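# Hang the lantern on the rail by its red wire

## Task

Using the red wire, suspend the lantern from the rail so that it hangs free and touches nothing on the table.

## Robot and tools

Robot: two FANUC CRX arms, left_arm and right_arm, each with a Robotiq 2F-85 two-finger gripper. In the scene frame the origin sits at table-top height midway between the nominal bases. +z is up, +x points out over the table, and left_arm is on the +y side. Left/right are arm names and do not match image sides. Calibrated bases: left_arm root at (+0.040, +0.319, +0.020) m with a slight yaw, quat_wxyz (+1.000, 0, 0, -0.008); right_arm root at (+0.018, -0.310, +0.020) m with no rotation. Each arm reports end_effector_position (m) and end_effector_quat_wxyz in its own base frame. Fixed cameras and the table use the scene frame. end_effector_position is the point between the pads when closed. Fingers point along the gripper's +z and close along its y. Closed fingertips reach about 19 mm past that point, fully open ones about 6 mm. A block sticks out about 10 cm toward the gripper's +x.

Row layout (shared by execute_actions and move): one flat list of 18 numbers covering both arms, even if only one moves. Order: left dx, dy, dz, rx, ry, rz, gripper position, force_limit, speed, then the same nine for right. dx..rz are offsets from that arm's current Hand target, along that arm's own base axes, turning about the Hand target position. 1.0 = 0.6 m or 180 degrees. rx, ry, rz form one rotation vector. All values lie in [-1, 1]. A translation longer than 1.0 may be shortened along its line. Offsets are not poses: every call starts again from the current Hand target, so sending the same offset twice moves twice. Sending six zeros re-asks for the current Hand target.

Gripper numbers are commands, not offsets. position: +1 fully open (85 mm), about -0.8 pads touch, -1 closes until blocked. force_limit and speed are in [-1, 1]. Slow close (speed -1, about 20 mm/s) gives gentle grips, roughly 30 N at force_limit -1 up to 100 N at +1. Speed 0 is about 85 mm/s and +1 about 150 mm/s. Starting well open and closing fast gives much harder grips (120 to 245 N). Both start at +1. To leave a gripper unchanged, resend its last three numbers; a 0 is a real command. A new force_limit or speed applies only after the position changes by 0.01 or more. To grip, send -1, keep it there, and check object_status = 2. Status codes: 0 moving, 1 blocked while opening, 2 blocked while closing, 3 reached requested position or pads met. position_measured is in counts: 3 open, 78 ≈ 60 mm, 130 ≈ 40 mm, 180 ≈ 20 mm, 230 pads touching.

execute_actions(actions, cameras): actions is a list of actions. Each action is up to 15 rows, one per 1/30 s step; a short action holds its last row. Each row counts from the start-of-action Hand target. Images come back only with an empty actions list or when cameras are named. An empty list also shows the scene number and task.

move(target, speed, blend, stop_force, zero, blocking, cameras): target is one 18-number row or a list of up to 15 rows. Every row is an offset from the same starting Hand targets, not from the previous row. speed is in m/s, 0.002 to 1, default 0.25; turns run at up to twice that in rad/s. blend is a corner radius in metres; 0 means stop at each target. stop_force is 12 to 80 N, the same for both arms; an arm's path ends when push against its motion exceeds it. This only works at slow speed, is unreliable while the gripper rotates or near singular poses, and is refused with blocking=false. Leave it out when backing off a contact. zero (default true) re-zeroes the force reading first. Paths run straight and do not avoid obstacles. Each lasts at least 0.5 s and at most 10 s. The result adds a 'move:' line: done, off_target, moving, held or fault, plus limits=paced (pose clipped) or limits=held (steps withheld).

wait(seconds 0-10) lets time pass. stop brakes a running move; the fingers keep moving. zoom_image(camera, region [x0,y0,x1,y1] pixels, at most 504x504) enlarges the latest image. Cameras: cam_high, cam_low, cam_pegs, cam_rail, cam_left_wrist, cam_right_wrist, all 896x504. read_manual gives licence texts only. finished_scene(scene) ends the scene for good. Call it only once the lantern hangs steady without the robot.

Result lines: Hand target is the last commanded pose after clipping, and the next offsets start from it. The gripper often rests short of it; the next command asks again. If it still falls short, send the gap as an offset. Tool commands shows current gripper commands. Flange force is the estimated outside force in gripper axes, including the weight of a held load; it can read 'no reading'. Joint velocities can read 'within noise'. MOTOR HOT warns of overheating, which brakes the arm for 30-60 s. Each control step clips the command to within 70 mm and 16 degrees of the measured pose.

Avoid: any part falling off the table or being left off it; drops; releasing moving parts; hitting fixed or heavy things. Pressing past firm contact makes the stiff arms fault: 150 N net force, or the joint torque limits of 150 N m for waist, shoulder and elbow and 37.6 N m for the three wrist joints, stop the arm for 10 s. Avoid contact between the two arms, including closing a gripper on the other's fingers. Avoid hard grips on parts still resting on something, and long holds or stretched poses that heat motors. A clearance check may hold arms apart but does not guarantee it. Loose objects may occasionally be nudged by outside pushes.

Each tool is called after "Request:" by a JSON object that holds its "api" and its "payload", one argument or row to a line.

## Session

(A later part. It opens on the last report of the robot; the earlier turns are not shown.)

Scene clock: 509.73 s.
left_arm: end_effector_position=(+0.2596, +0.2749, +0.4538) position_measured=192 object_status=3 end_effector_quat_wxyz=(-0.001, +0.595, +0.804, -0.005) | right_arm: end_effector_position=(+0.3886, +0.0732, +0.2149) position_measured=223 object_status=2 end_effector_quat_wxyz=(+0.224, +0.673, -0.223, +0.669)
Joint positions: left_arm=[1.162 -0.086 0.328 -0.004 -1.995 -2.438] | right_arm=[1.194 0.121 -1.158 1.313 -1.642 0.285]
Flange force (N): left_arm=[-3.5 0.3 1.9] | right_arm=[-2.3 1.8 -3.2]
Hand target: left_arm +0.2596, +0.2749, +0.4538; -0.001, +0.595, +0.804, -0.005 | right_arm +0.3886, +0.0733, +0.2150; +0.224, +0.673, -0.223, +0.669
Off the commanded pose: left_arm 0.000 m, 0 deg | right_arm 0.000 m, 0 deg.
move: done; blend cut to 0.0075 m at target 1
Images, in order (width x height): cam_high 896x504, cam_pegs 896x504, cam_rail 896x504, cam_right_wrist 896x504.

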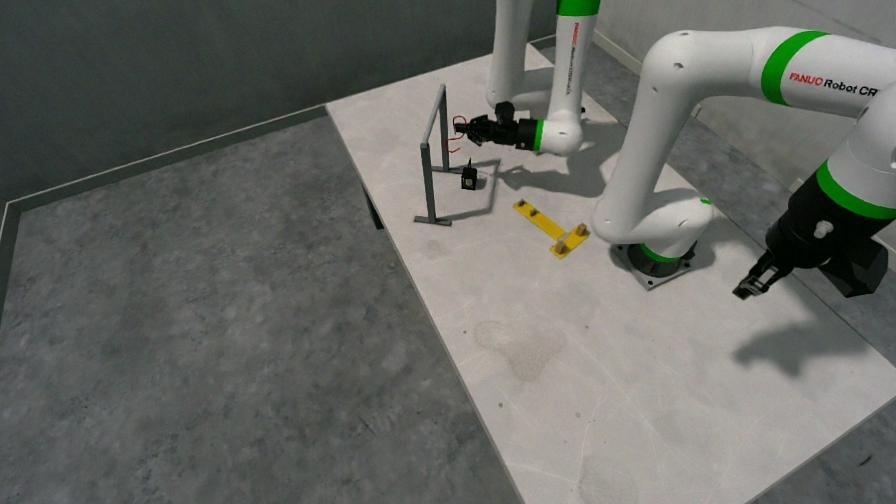

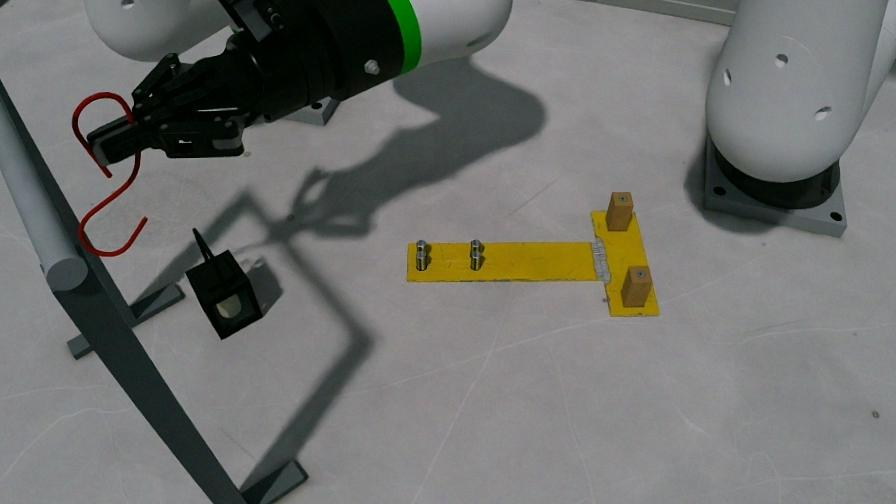

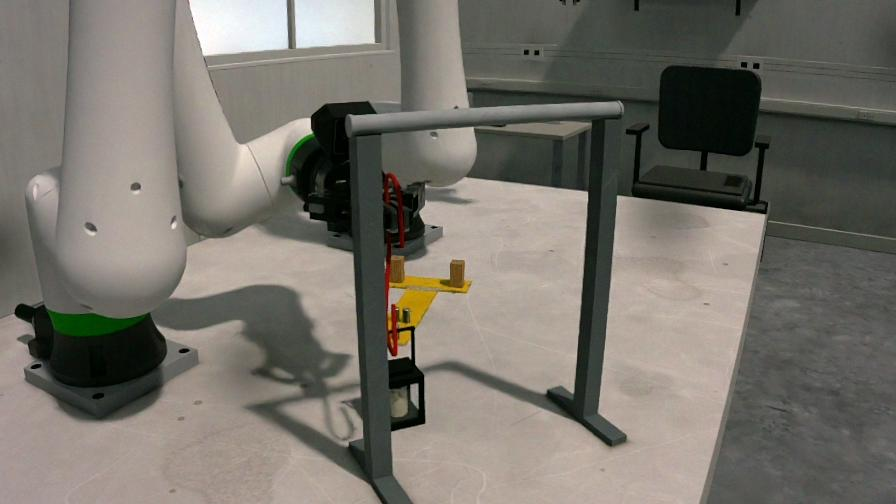

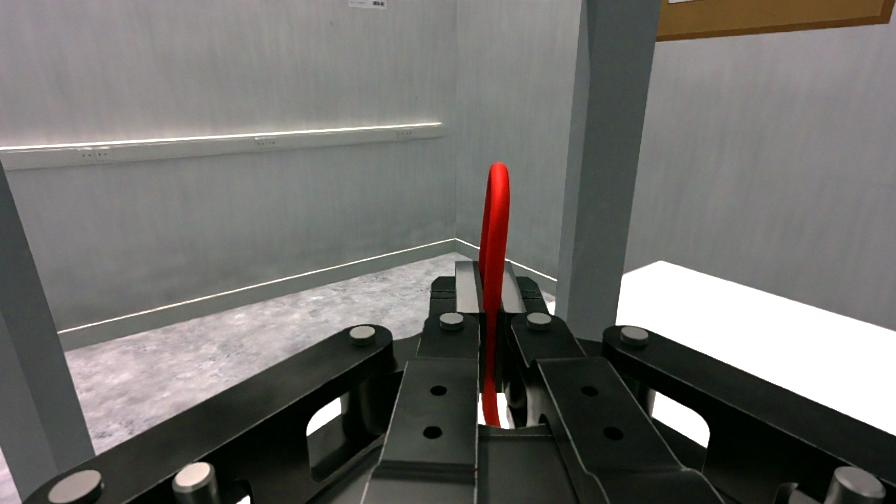

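Request:
{"api": "move", "payload": {
  "target": [0,0,0,0,0,0,-0.5,0.2,-1,0,0,-0.083,0,0,0,-1,0.2,-1],
  "speed": 0.06,
  "cameras": ["cam_high","cam_rail","cam_right_wrist"]
}}

Request:
{"api": "zoom_image", "payload": {
  "camera": "cam_high",
  "region": [420, 80, 560, 210]
}}

Request:
{"api": "zoom_image", "payload": {
  "camera": "cam_rail",
  "region": [320, 200, 520, 440]
}}

Scene clock: 514.50 s.
left_arm: end_effector_position=(+0.2596, +0.2749, +0.4538) position_measured=192 object_status=3 end_effector_quat_wxyz=(-0.001, +0.595, +0.804, -0.005) | right_arm: end_effector_position=(+0.3886, +0.0733, +0.1652) position_measured=223 object_status=2 end_effector_quat_wxyz=(+0.224, +0.673, -0.223, +0.669)
Joint positions: left_arm=[1.162 -0.086 0.328 -0.004 -1.995 -2.438] | right_arm=[1.2 0.288 -1.16 1.299 -1.599 0.121]
Flange force (N): left_arm=[-3.9 0.3 2.0] | right_arm=[-4.0 1.0 -4.6]
Hand target: left_arm +0.2596, +0.2749, +0.4538; -0.001, +0.595, +0.804, -0.005 | right_arm +0.3886, +0.0733, +0.1652; +0.224, +0.673, -0.223, +0.669
Off the commanded pose: left_arm 0.000 m, 0 deg | right_arm 0.000 m, 0 deg.
move: done
Images, in order (width x height): cam_high 896x504, cam_rail 896x504, cam_right_wrist 896x504.

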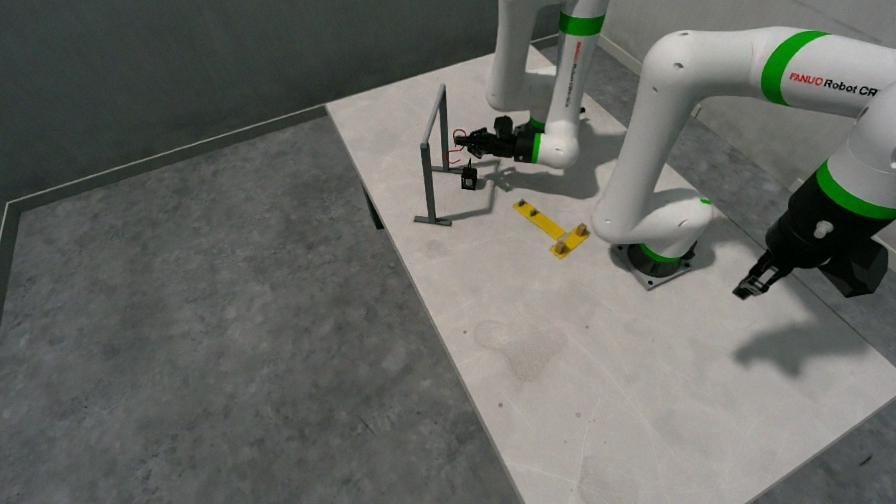

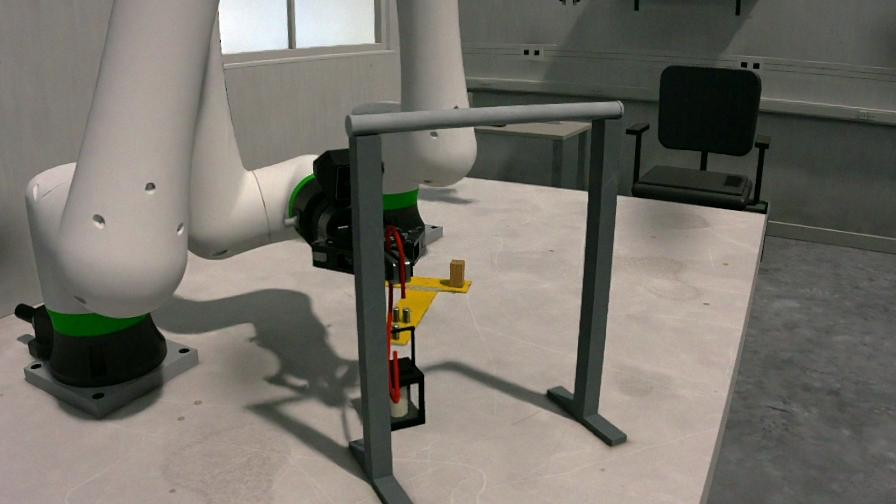

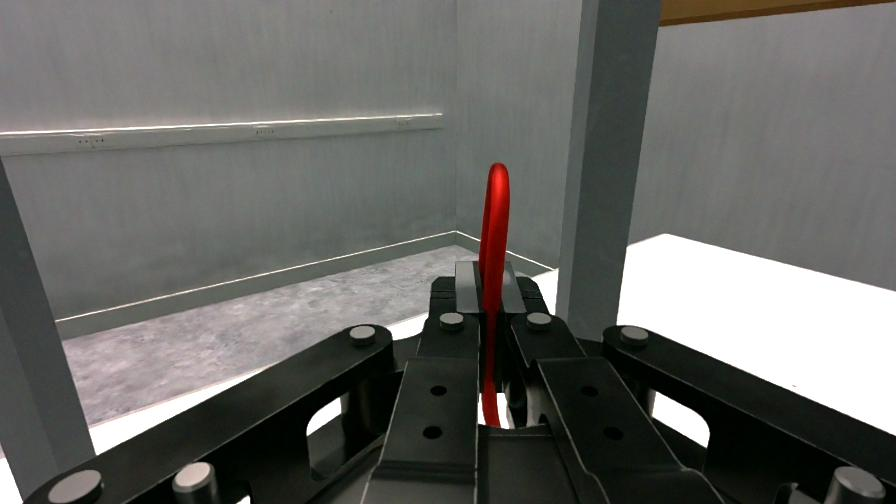

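Scaled by 3.600.

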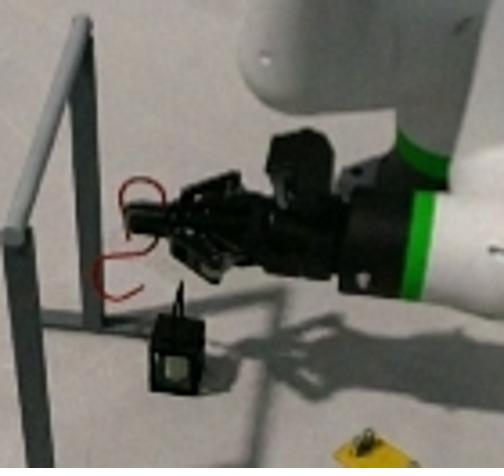

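Scaled by 2.100.

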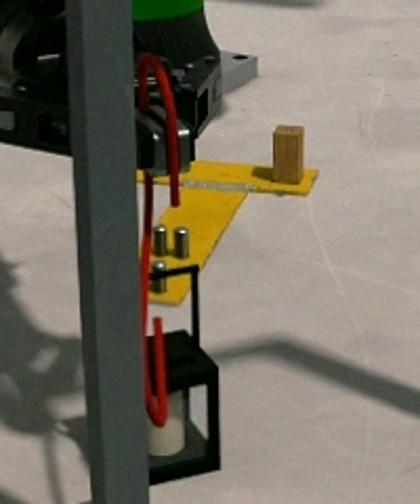

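Request:
{"api": "zoom_image", "payload": {
  "camera": "cam_high",
  "region": [440, 120, 490, 200]
}}

Request:
{"api": "zoom_image", "payload": {
  "camera": "cam_rail",
  "region": [360, 220, 460, 440]
}}

Request:
{"api": "move", "payload": {
  "target": [0,0,0,0,0,0,-0.5,0.2,-1,0,0,0,0,0,0,-1,0.2,-1],
  "cameras": ["cam_low","cam_pegs","cam_left_wrist"]
}}

Scaled by 6.300.

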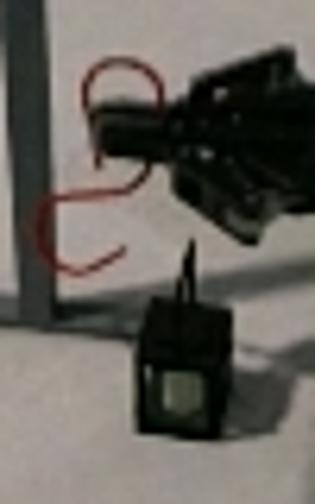

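Scaled by 2.291.

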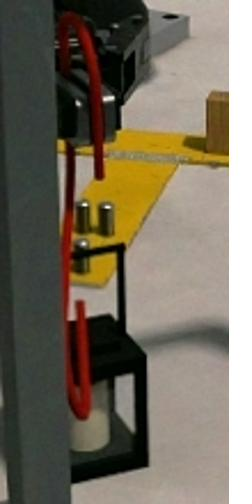

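Scene clock: 518.27 s.
left_arm: end_effector_position=(+0.2596, +0.2749, +0.4538) position_measured=192 object_status=3 end_effector_quat_wxyz=(-0.001, +0.595, +0.804, -0.005) | right_arm: end_effector_position=(+0.3886, +0.0733, +0.1652) position_measured=223 object_status=2 end_effector_quat_wxyz=(+0.224, +0.673, -0.223, +0.669)
Joint positions: left_arm=[1.162 -0.086 0.328 -0.004 -1.995 -2.438] | right_arm=[1.2 0.288 -1.16 1.299 -1.599 0.121]
Flange force (N): left_arm=[-3.9 0.2 2.0] | right_arm=[-2.8 1.4 -4.6]
Hand target: left_arm +0.2596, +0.2749, +0.4538; -0.001, +0.595, +0.804, -0.005 | right_arm +0.3886, +0.0733, +0.1652; +0.224, +0.673, -0.223, +0.669
Off the commanded pose: left_arm 0.000 m, 0 deg | right_arm 0.000 m, 0 deg.
move: done
Images, in order (width x height): cam_low 896x504, cam_pegs 896x504, cam_left_wrist 896x504.

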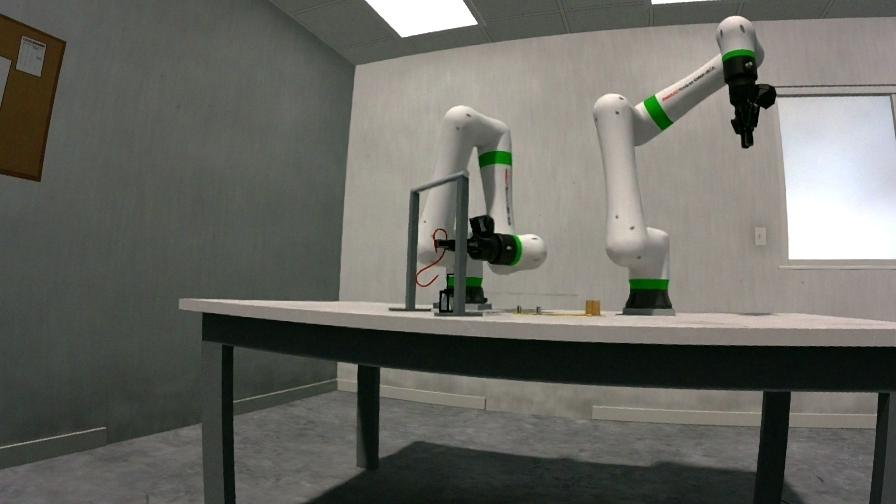

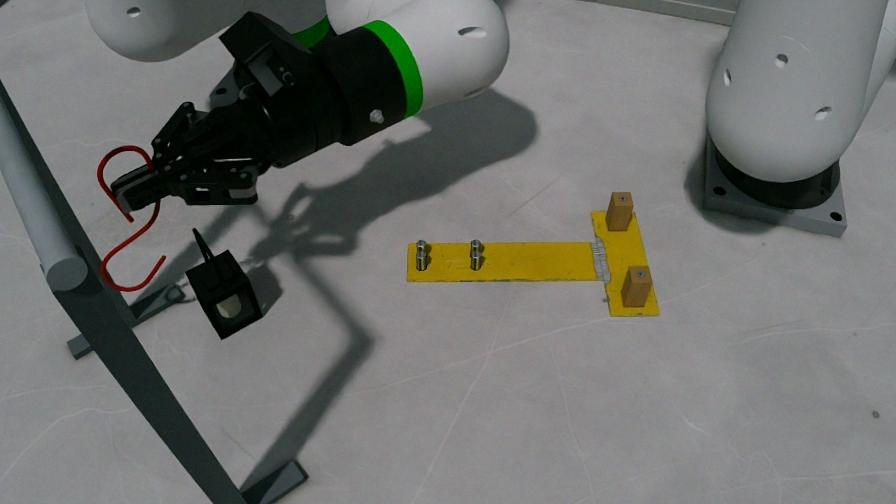

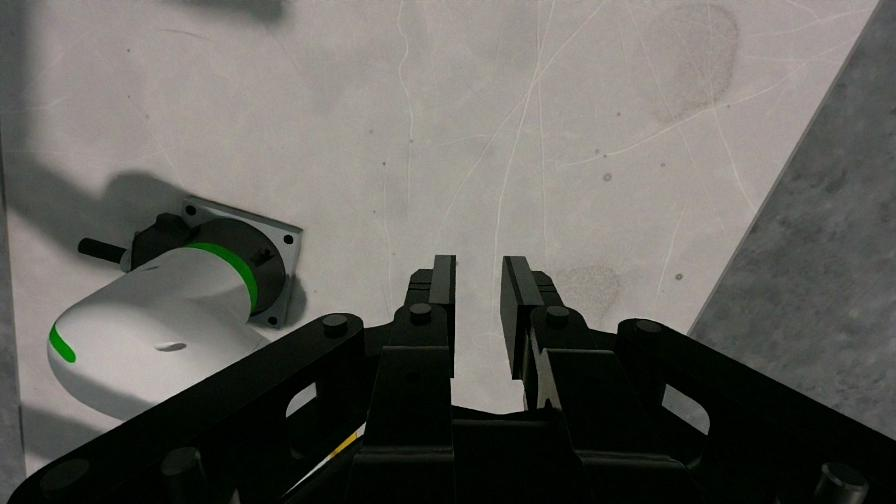

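Request:
{"api": "execute_actions", "payload": {
  "actions": [],
  "cameras": ["cam_low","cam_pegs"]
}}

Request:
{"api": "zoom_image", "payload": {
  "camera": "cam_low",
  "region": [395, 220, 495, 330]
}}

Request:
{"api": "zoom_image", "payload": {
  "camera": "cam_pegs",
  "region": [60, 120, 300, 360]
}}

Scene clock: 520.43 s.
left_arm: end_effector_position=(+0.2596, +0.2749, +0.4538) position_measured=192 object_status=3 end_effector_quat_wxyz=(-0.001, +0.595, +0.804, -0.005) | right_arm: end_effector_position=(+0.3886, +0.0733, +0.1652) position_measured=223 object_status=2 end_effector_quat_wxyz=(+0.224, +0.673, -0.223, +0.669)
Joint positions: left_arm=[1.162 -0.086 0.328 -0.004 -1.995 -2.438] | right_arm=[1.2 0.288 -1.16 1.299 -1.599 0.121]
Joint velocities: within noise
Flange force (N): left_arm=[-3.6 0.7 1.9] | right_arm=[-3.2 1.7 -4.5]
Hand target: left_arm +0.2596, +0.2749, +0.4538; -0.001, +0.595, +0.804, -0.005 | right_arm +0.3886, +0.0733, +0.1652; +0.224, +0.673, -0.223, +0.669
Tool commands: left_gripper/position=-0.5 left_gripper/force_limit=+0.2 left_gripper/speed=-1.0 right_gripper/position=-1.0 right_gripper/force_limit=+0.2 right_gripper/speed=-1.0
Off the commanded pose: left_arm 0.000 m, 0 deg | right_arm 0.000 m, 0 deg.
Images, in order (width x height): cam_low 896x504, cam_pegs 896x504.

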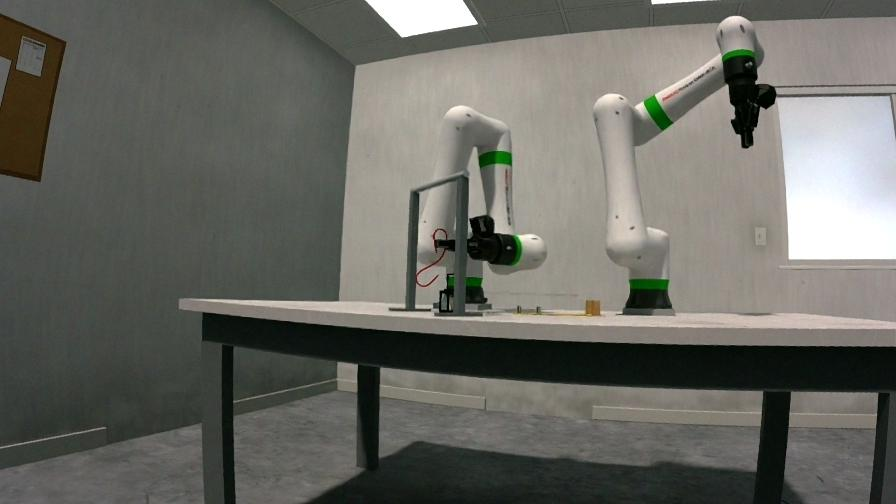

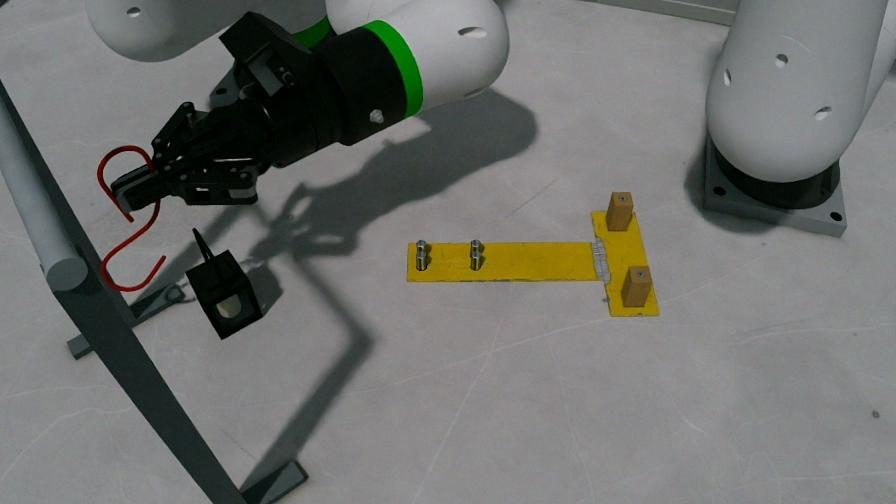

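Scaled by 4.582.

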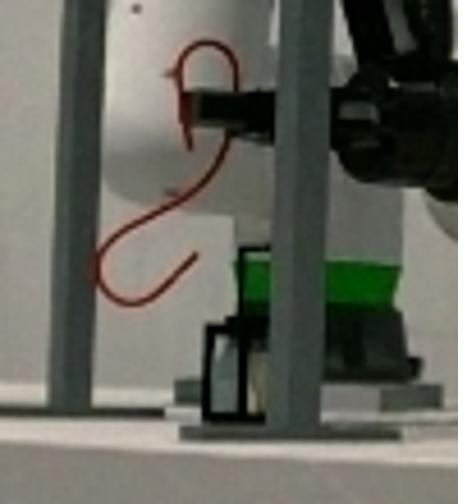

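Scaled by 2.100.

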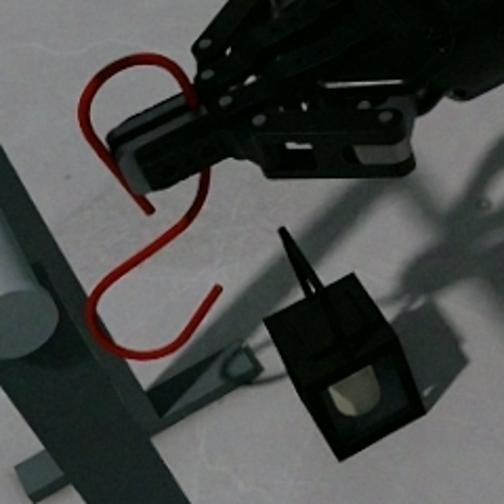

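Request:
{"api": "move", "payload": {
  "target": [
    [0,0,0,0,0,0,-0.5,0.2,-1,0,0,-0.0133,0,0,0,-1,0.2,-1],
    [0,0,0,0,0,0,-0.5,0.2,-1,-0.0533,0.04,-0.0133,0,0,0,-1,0.2,-1]
  ],
  "speed": 0.04,
  "cameras": ["cam_low","cam_pegs"]
}}

Request:
{"api": "zoom_image", "payload": {
  "camera": "cam_low",
  "region": [395, 220, 495, 330]
}}

Request:
{"api": "zoom_image", "payload": {
  "camera": "cam_pegs",
  "region": [60, 120, 300, 360]
}}

Scene clock: 524.97 s.
left_arm: end_effector_position=(+0.2596, +0.2749, +0.4538) position_measured=192 object_status=3 end_effector_quat_wxyz=(-0.001, +0.595, +0.804, -0.005) | right_arm: end_effector_position=(+0.3566, +0.0972, +0.1572) position_measured=223 object_status=2 end_effector_quat_wxyz=(+0.224, +0.673, -0.224, +0.669)
Joint positions: left_arm=[1.162 -0.086 0.328 -0.004 -1.995 -2.438] | right_arm=[1.412 0.333 -1.122 1.088 -1.62 0.105]
Flange force (N): left_arm=[-3.7 0.5 2.1] | right_arm=[-3.8 1.0 -2.6]
Hand target: left_arm +0.2596, +0.2749, +0.4538; -0.001, +0.595, +0.804, -0.005 | right_arm +0.3566, +0.0973, +0.1572; +0.224, +0.673, -0.223, +0.669
Off the commanded pose: left_arm 0.000 m, 0 deg | right_arm 0.000 m, 0 deg.
move: done
Images, in order (width x height): cam_low 896x504, cam_pegs 896x504.

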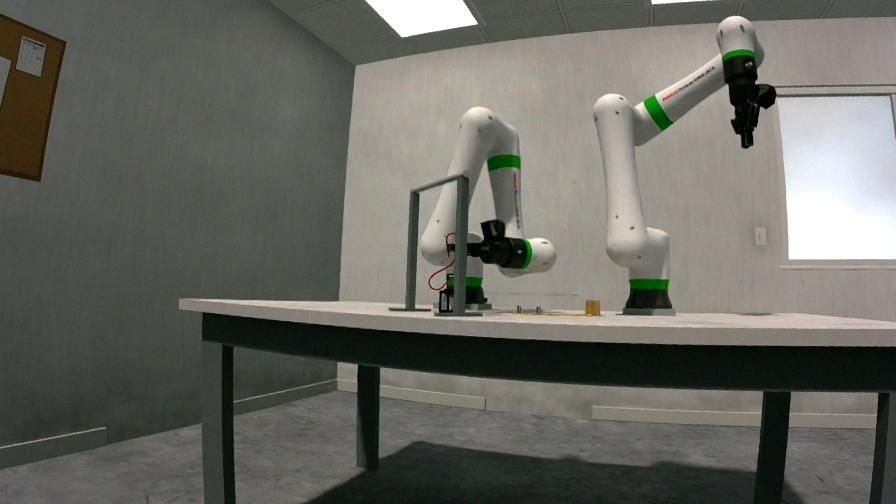

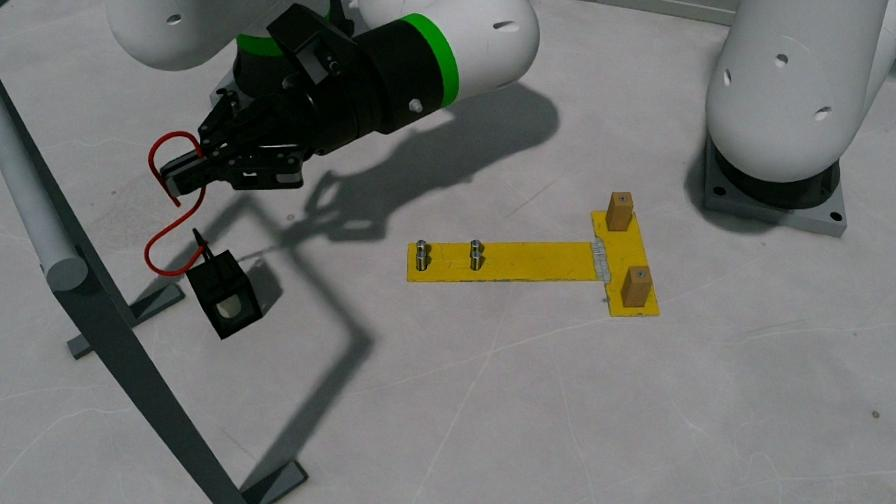

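Scaled by 4.582.

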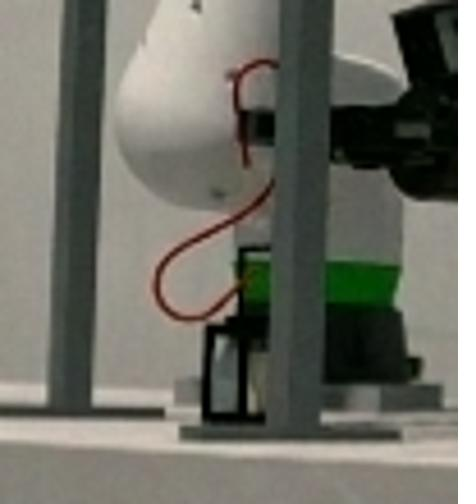

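Scaled by 2.100.

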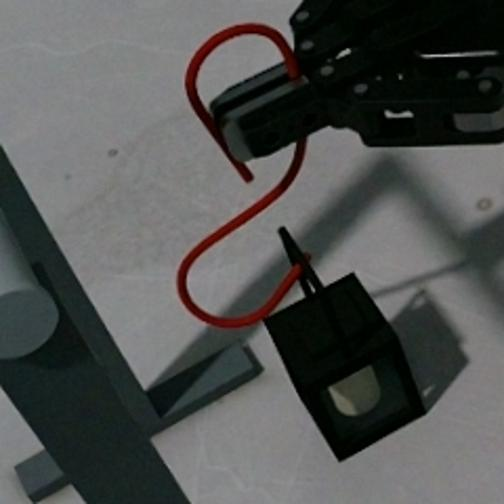

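Request:
{"api": "zoom_image", "payload": {
  "camera": "cam_pegs",
  "region": [140, 210, 240, 310]
}}

Request:
{"api": "execute_actions", "payload": {
  "actions": [],
  "cameras": ["cam_rail","cam_high"]
}}

Request:
{"api": "zoom_image", "payload": {
  "camera": "cam_rail",
  "region": [360, 220, 460, 440]
}}

Request:
{"api": "zoom_image", "payload": {
  "camera": "cam_high",
  "region": [440, 120, 490, 200]
}}

Scaled by 5.040.

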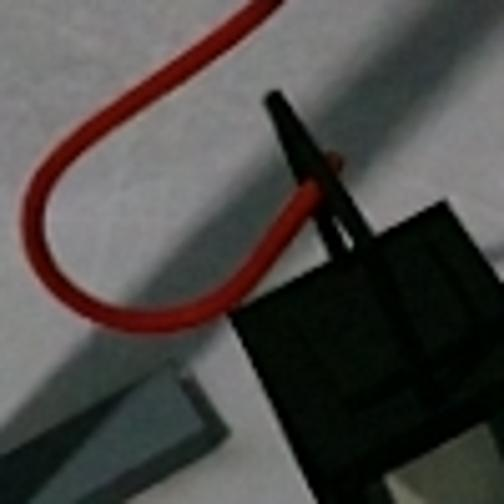

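Scene clock: 526.20 s.
left_arm: end_effector_position=(+0.2596, +0.2749, +0.4538) position_measured=192 object_status=3 end_effector_quat_wxyz=(-0.001, +0.595, +0.804, -0.005) | right_arm: end_effector_position=(+0.3566, +0.0973, +0.1572) position_measured=223 object_status=2 end_effector_quat_wxyz=(+0.224, +0.673, -0.223, +0.669)
Joint positions: left_arm=[1.162 -0.086 0.328 -0.004 -1.995 -2.438] | right_arm=[1.412 0.333 -1.122 1.088 -1.62 0.105]
Joint velocities: within noise
Flange force (N): left_arm=[-3.6 0.6 2.2] | right_arm=[-4.1 1.3 -3.5]
Hand target: left_arm +0.2596, +0.2749, +0.4538; -0.001, +0.595, +0.804, -0.005 | right_arm +0.3566, +0.0973, +0.1572; +0.224, +0.673, -0.223, +0.669
Tool commands: left_gripper/position=-0.5 left_gripper/force_limit=+0.2 left_gripper/speed=-1.0 right_gripper/position=-1.0 right_gripper/force_limit=+0.2 right_gripper/speed=-1.0
Off the commanded pose: left_arm 0.000 m, 0 deg | right_arm 0.000 m, 0 deg.
Images, in order (width x height): cam_high 896x504, cam_rail 896x504.

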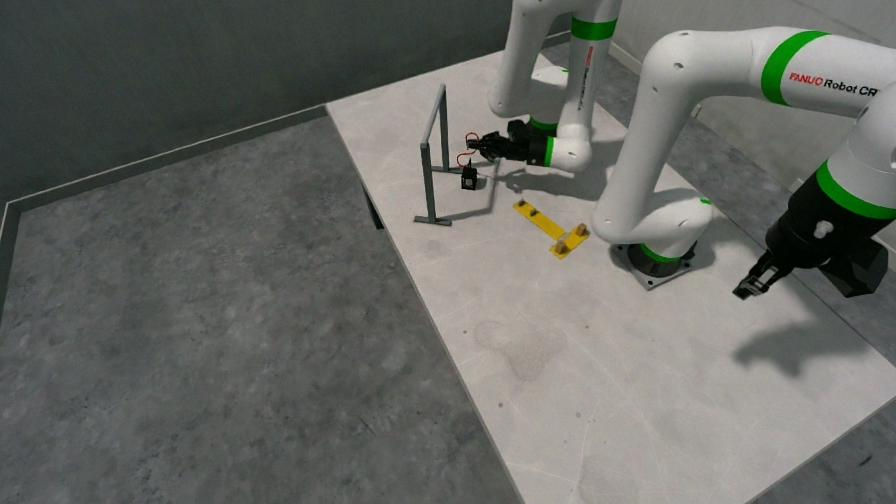

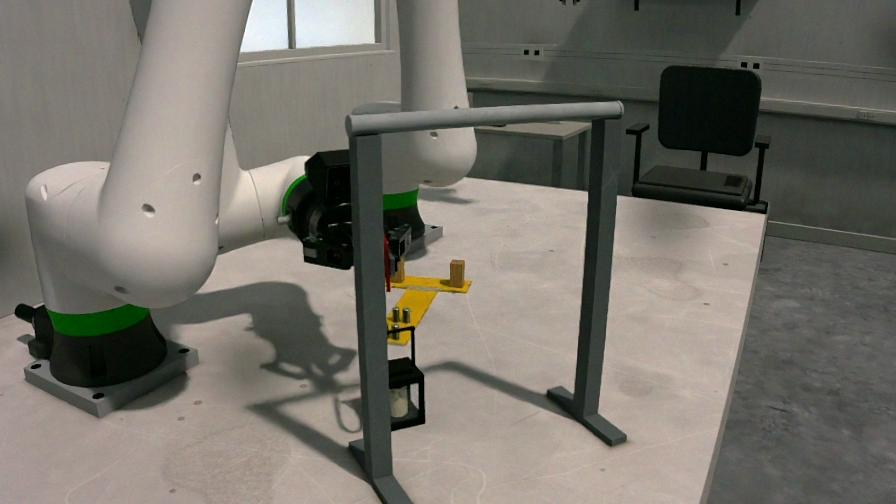

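Scaled by 2.291.

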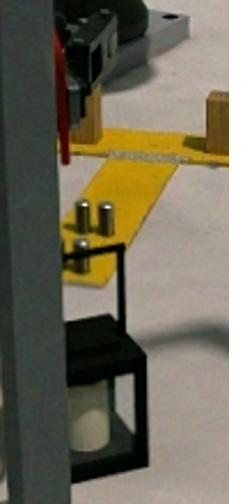

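Scaled by 6.300.

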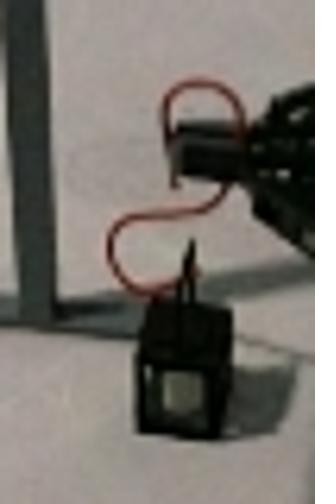

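Request:
{"api": "move", "payload": {
  "target": [
    [0,0,0,0,0,0,-0.5,0.2,-1,0.008,0.0107,0,0,0,0,-1,0.2,-1],
    [0,0,0,0,0,0,-0.5,0.2,-1,-0.0093,0.0237,0.005,0,0,0,-1,0.2,-1]
  ],
  "speed": 0.03,
  "cameras": ["cam_low","cam_pegs","cam_rail"]
}}

Request:
{"api": "zoom_image", "payload": {
  "camera": "cam_low",
  "region": [395, 220, 495, 330]
}}

Request:
{"api": "zoom_image", "payload": {
  "camera": "cam_pegs",
  "region": [140, 210, 240, 310]
}}

Request:
{"api": "zoom_image", "payload": {
  "camera": "cam_rail",
  "region": [360, 220, 460, 440]
}}

Scene clock: 529.43 s.
left_arm: end_effector_position=(+0.2596, +0.2749, +0.4538) position_measured=192 object_status=3 end_effector_quat_wxyz=(-0.001, +0.595, +0.804, -0.005) | right_arm: end_effector_position=(+0.3510, +0.1115, +0.1602) position_measured=223 object_status=2 end_effector_quat_wxyz=(+0.224, +0.673, -0.223, +0.669)
Joint positions: left_arm=[1.162 -0.086 0.328 -0.004 -1.995 -2.438] | right_arm=[1.45 0.34 -1.089 1.051 -1.637 0.125]
Flange force (N): left_arm=[-3.8 0.5 2.1] | right_arm=[-3.6 1.9 -3.2]
Hand target: left_arm +0.2596, +0.2749, +0.4538; -0.001, +0.595, +0.804, -0.005 | right_arm +0.3510, +0.1115, +0.1602; +0.224, +0.673, -0.223, +0.669
Off the commanded pose: left_arm 0.000 m, 0 deg | right_arm 0.000 m, 0 deg.
move: done
Images, in order (width x height): cam_low 896x504, cam_pegs 896x504, cam_rail 896x504.

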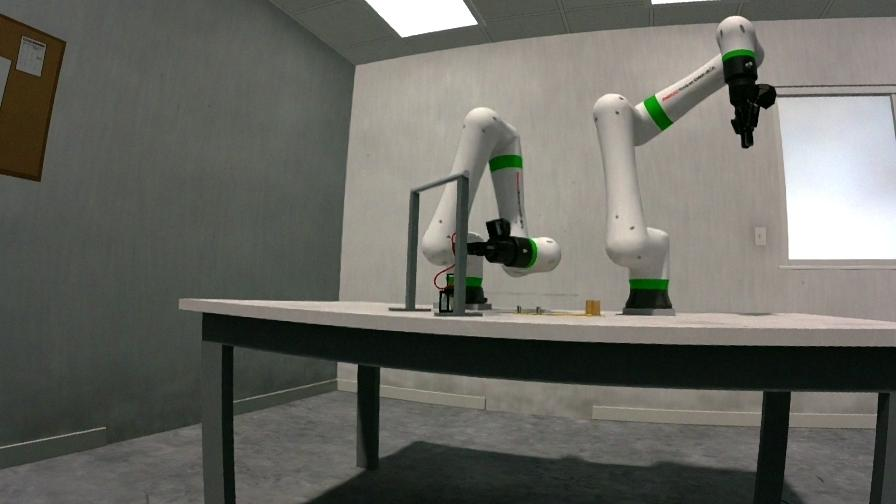

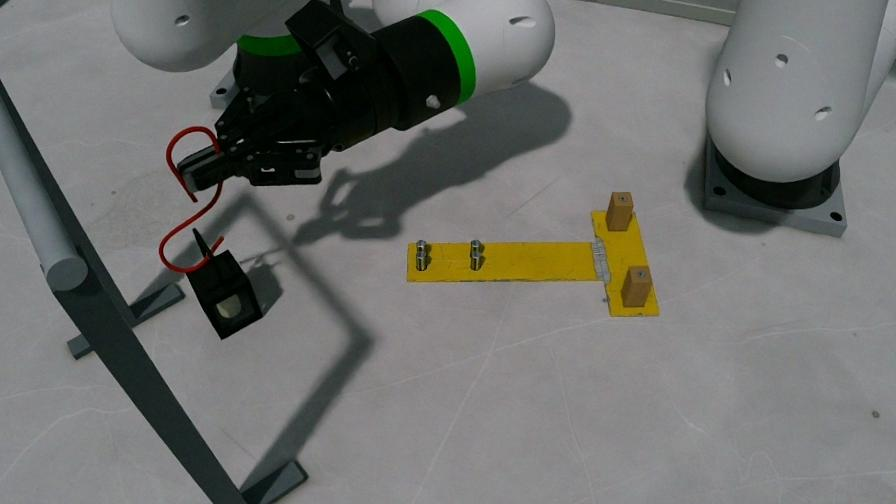

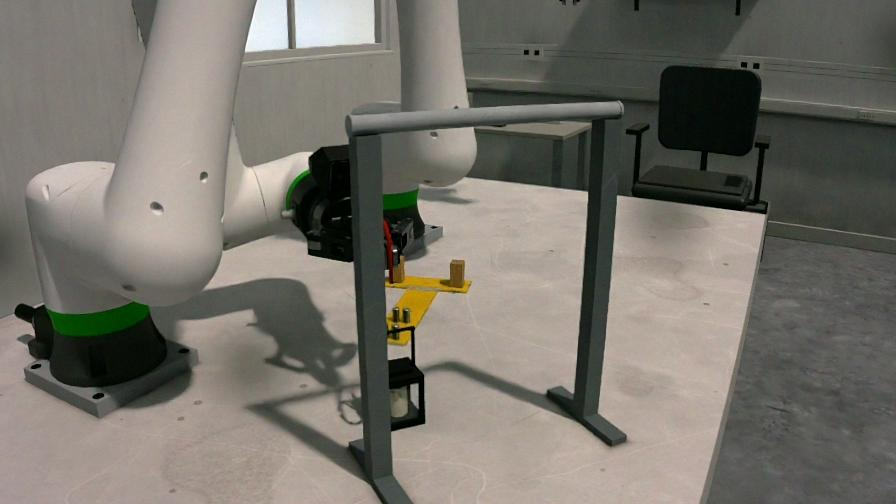

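Scaled by 4.582.

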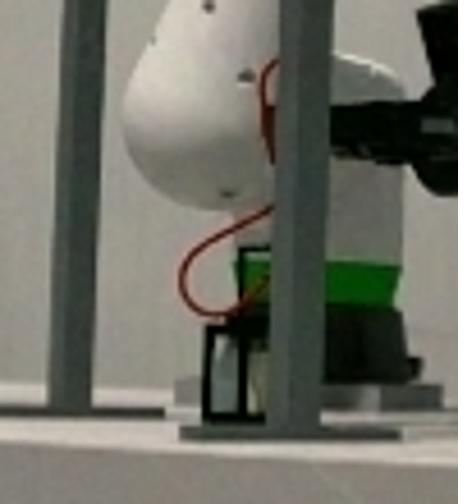

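Scaled by 5.040.

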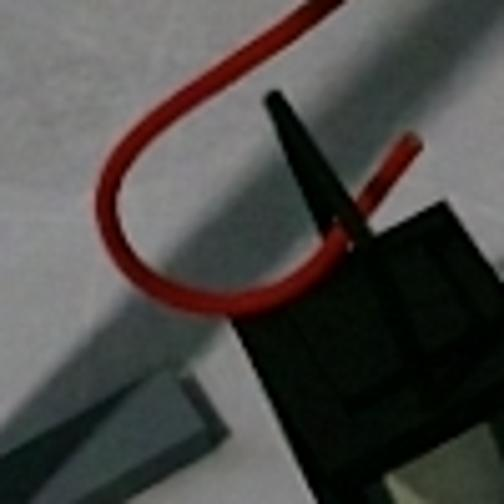

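Scaled by 2.291.

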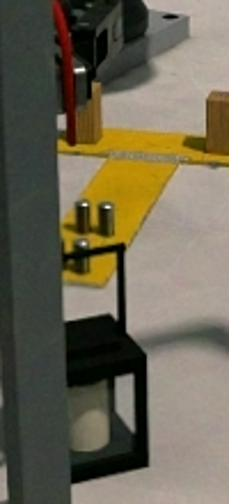

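Request:
{"api": "move", "payload": {
  "target": [
    [0,0,0,0,0,0,-0.5,0.2,-1,-0.0107,0.008,0.02,0,0,0,-1,0.2,-1],
    [0,0,0,0,0,0,-0.5,0.2,-1,-0.016,0.012,0.1,0,0,0,-1,0.2,-1]
  ],
  "speed": 0.03,
  "cameras": ["cam_low","cam_pegs","cam_rail"]
}}

Request:
{"api": "zoom_image", "payload": {
  "camera": "cam_low",
  "region": [395, 220, 495, 330]
}}

Request:
{"api": "zoom_image", "payload": {
  "camera": "cam_pegs",
  "region": [100, 120, 280, 320]
}}

Request:
{"api": "zoom_image", "payload": {
  "camera": "cam_rail",
  "region": [360, 220, 460, 440]
}}

Scene clock: 532.87 s.
left_arm: end_effector_position=(+0.2596, +0.2749, +0.4538) position_measured=192 object_status=3 end_effector_quat_wxyz=(-0.001, +0.595, +0.804, -0.005) | right_arm: end_effector_position=(+0.3414, +0.1187, +0.2202) position_measured=223 object_status=2 end_effector_quat_wxyz=(+0.224, +0.673, -0.223, +0.669)
Joint positions: left_arm=[1.162 -0.086 0.328 -0.004 -1.995 -2.438] | right_arm=[1.49 0.157 -1.074 1.032 -1.745 0.292]
Flange force (N): left_arm=[-3.9 0.4 2.1] | right_arm=[-5.2 2.3 -2.7]
Hand target: left_arm +0.2596, +0.2749, +0.4538; -0.001, +0.595, +0.804, -0.005 | right_arm +0.3414, +0.1187, +0.2202; +0.224, +0.673, -0.223, +0.669
Off the commanded pose: left_arm 0.000 m, 0 deg | right_arm 0.000 m, 0 deg.
move: done
Images, in order (width x height): cam_low 896x504, cam_pegs 896x504, cam_rail 896x504.

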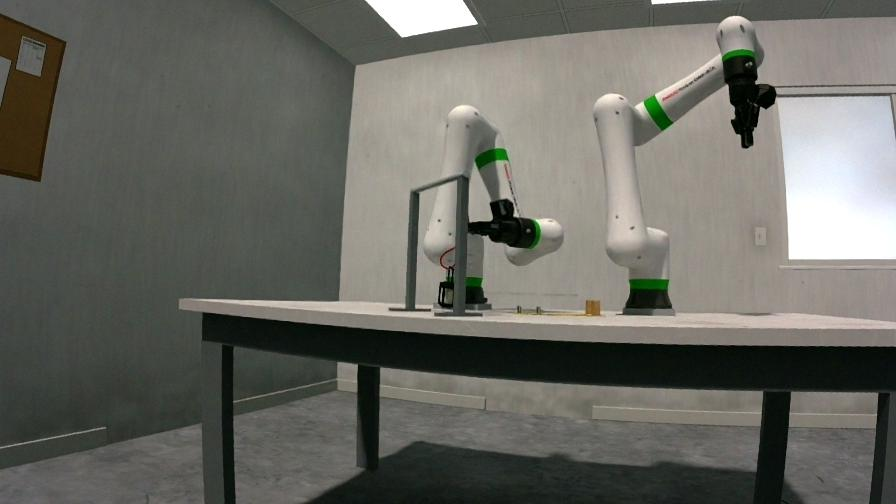

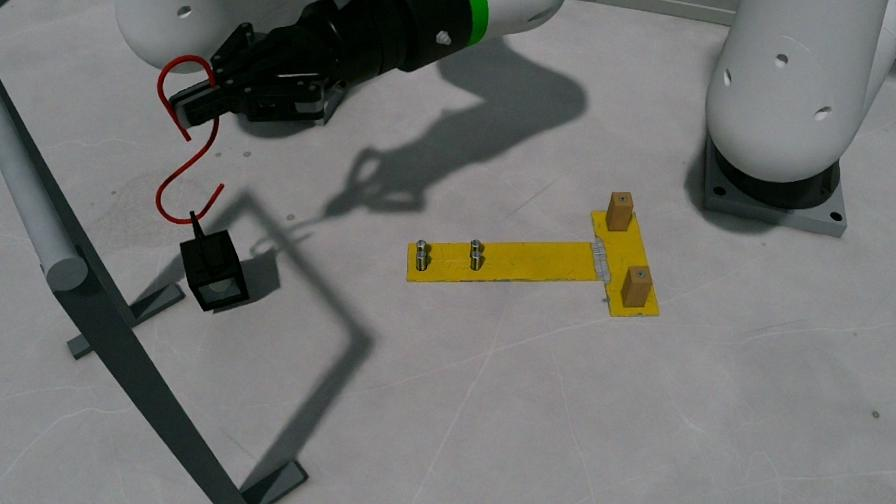

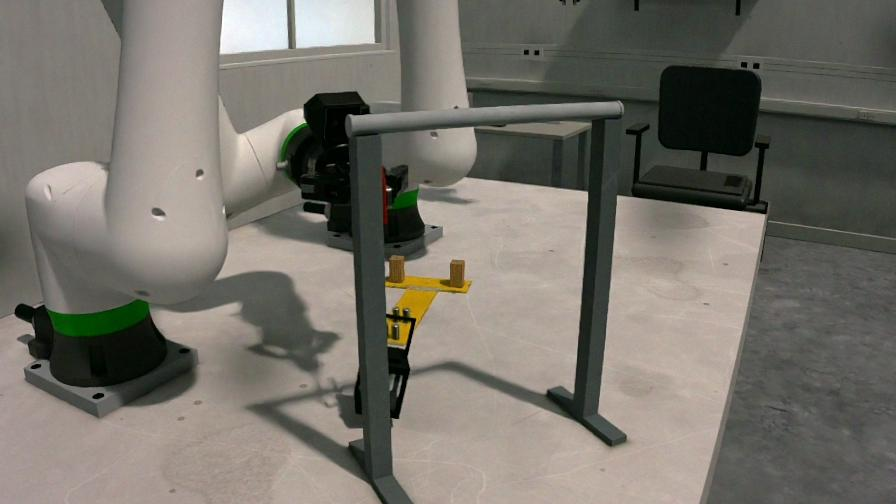

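Scaled by 4.582.

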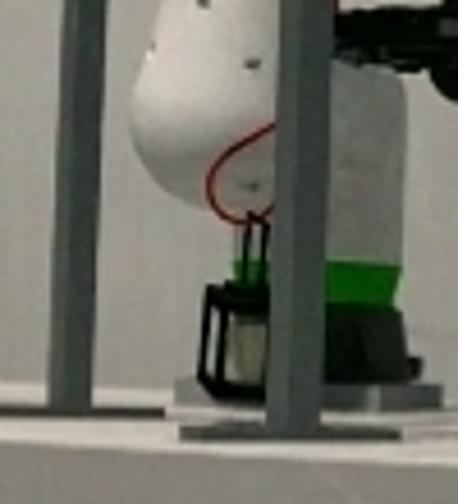

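Scaled by 2.520.

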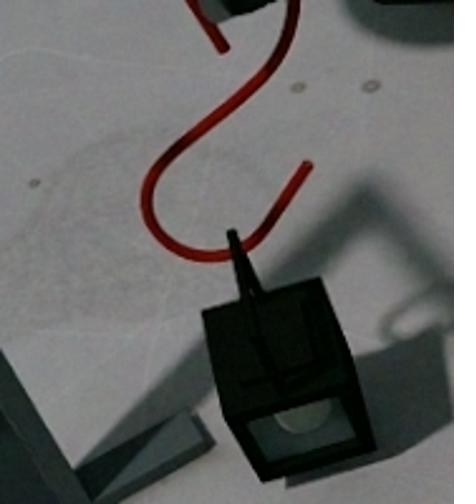

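Scaled by 2.291.

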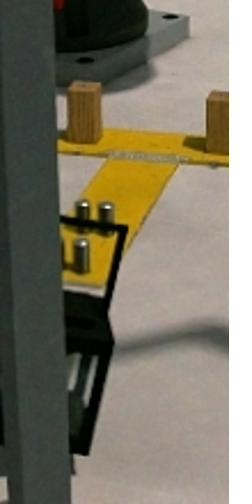

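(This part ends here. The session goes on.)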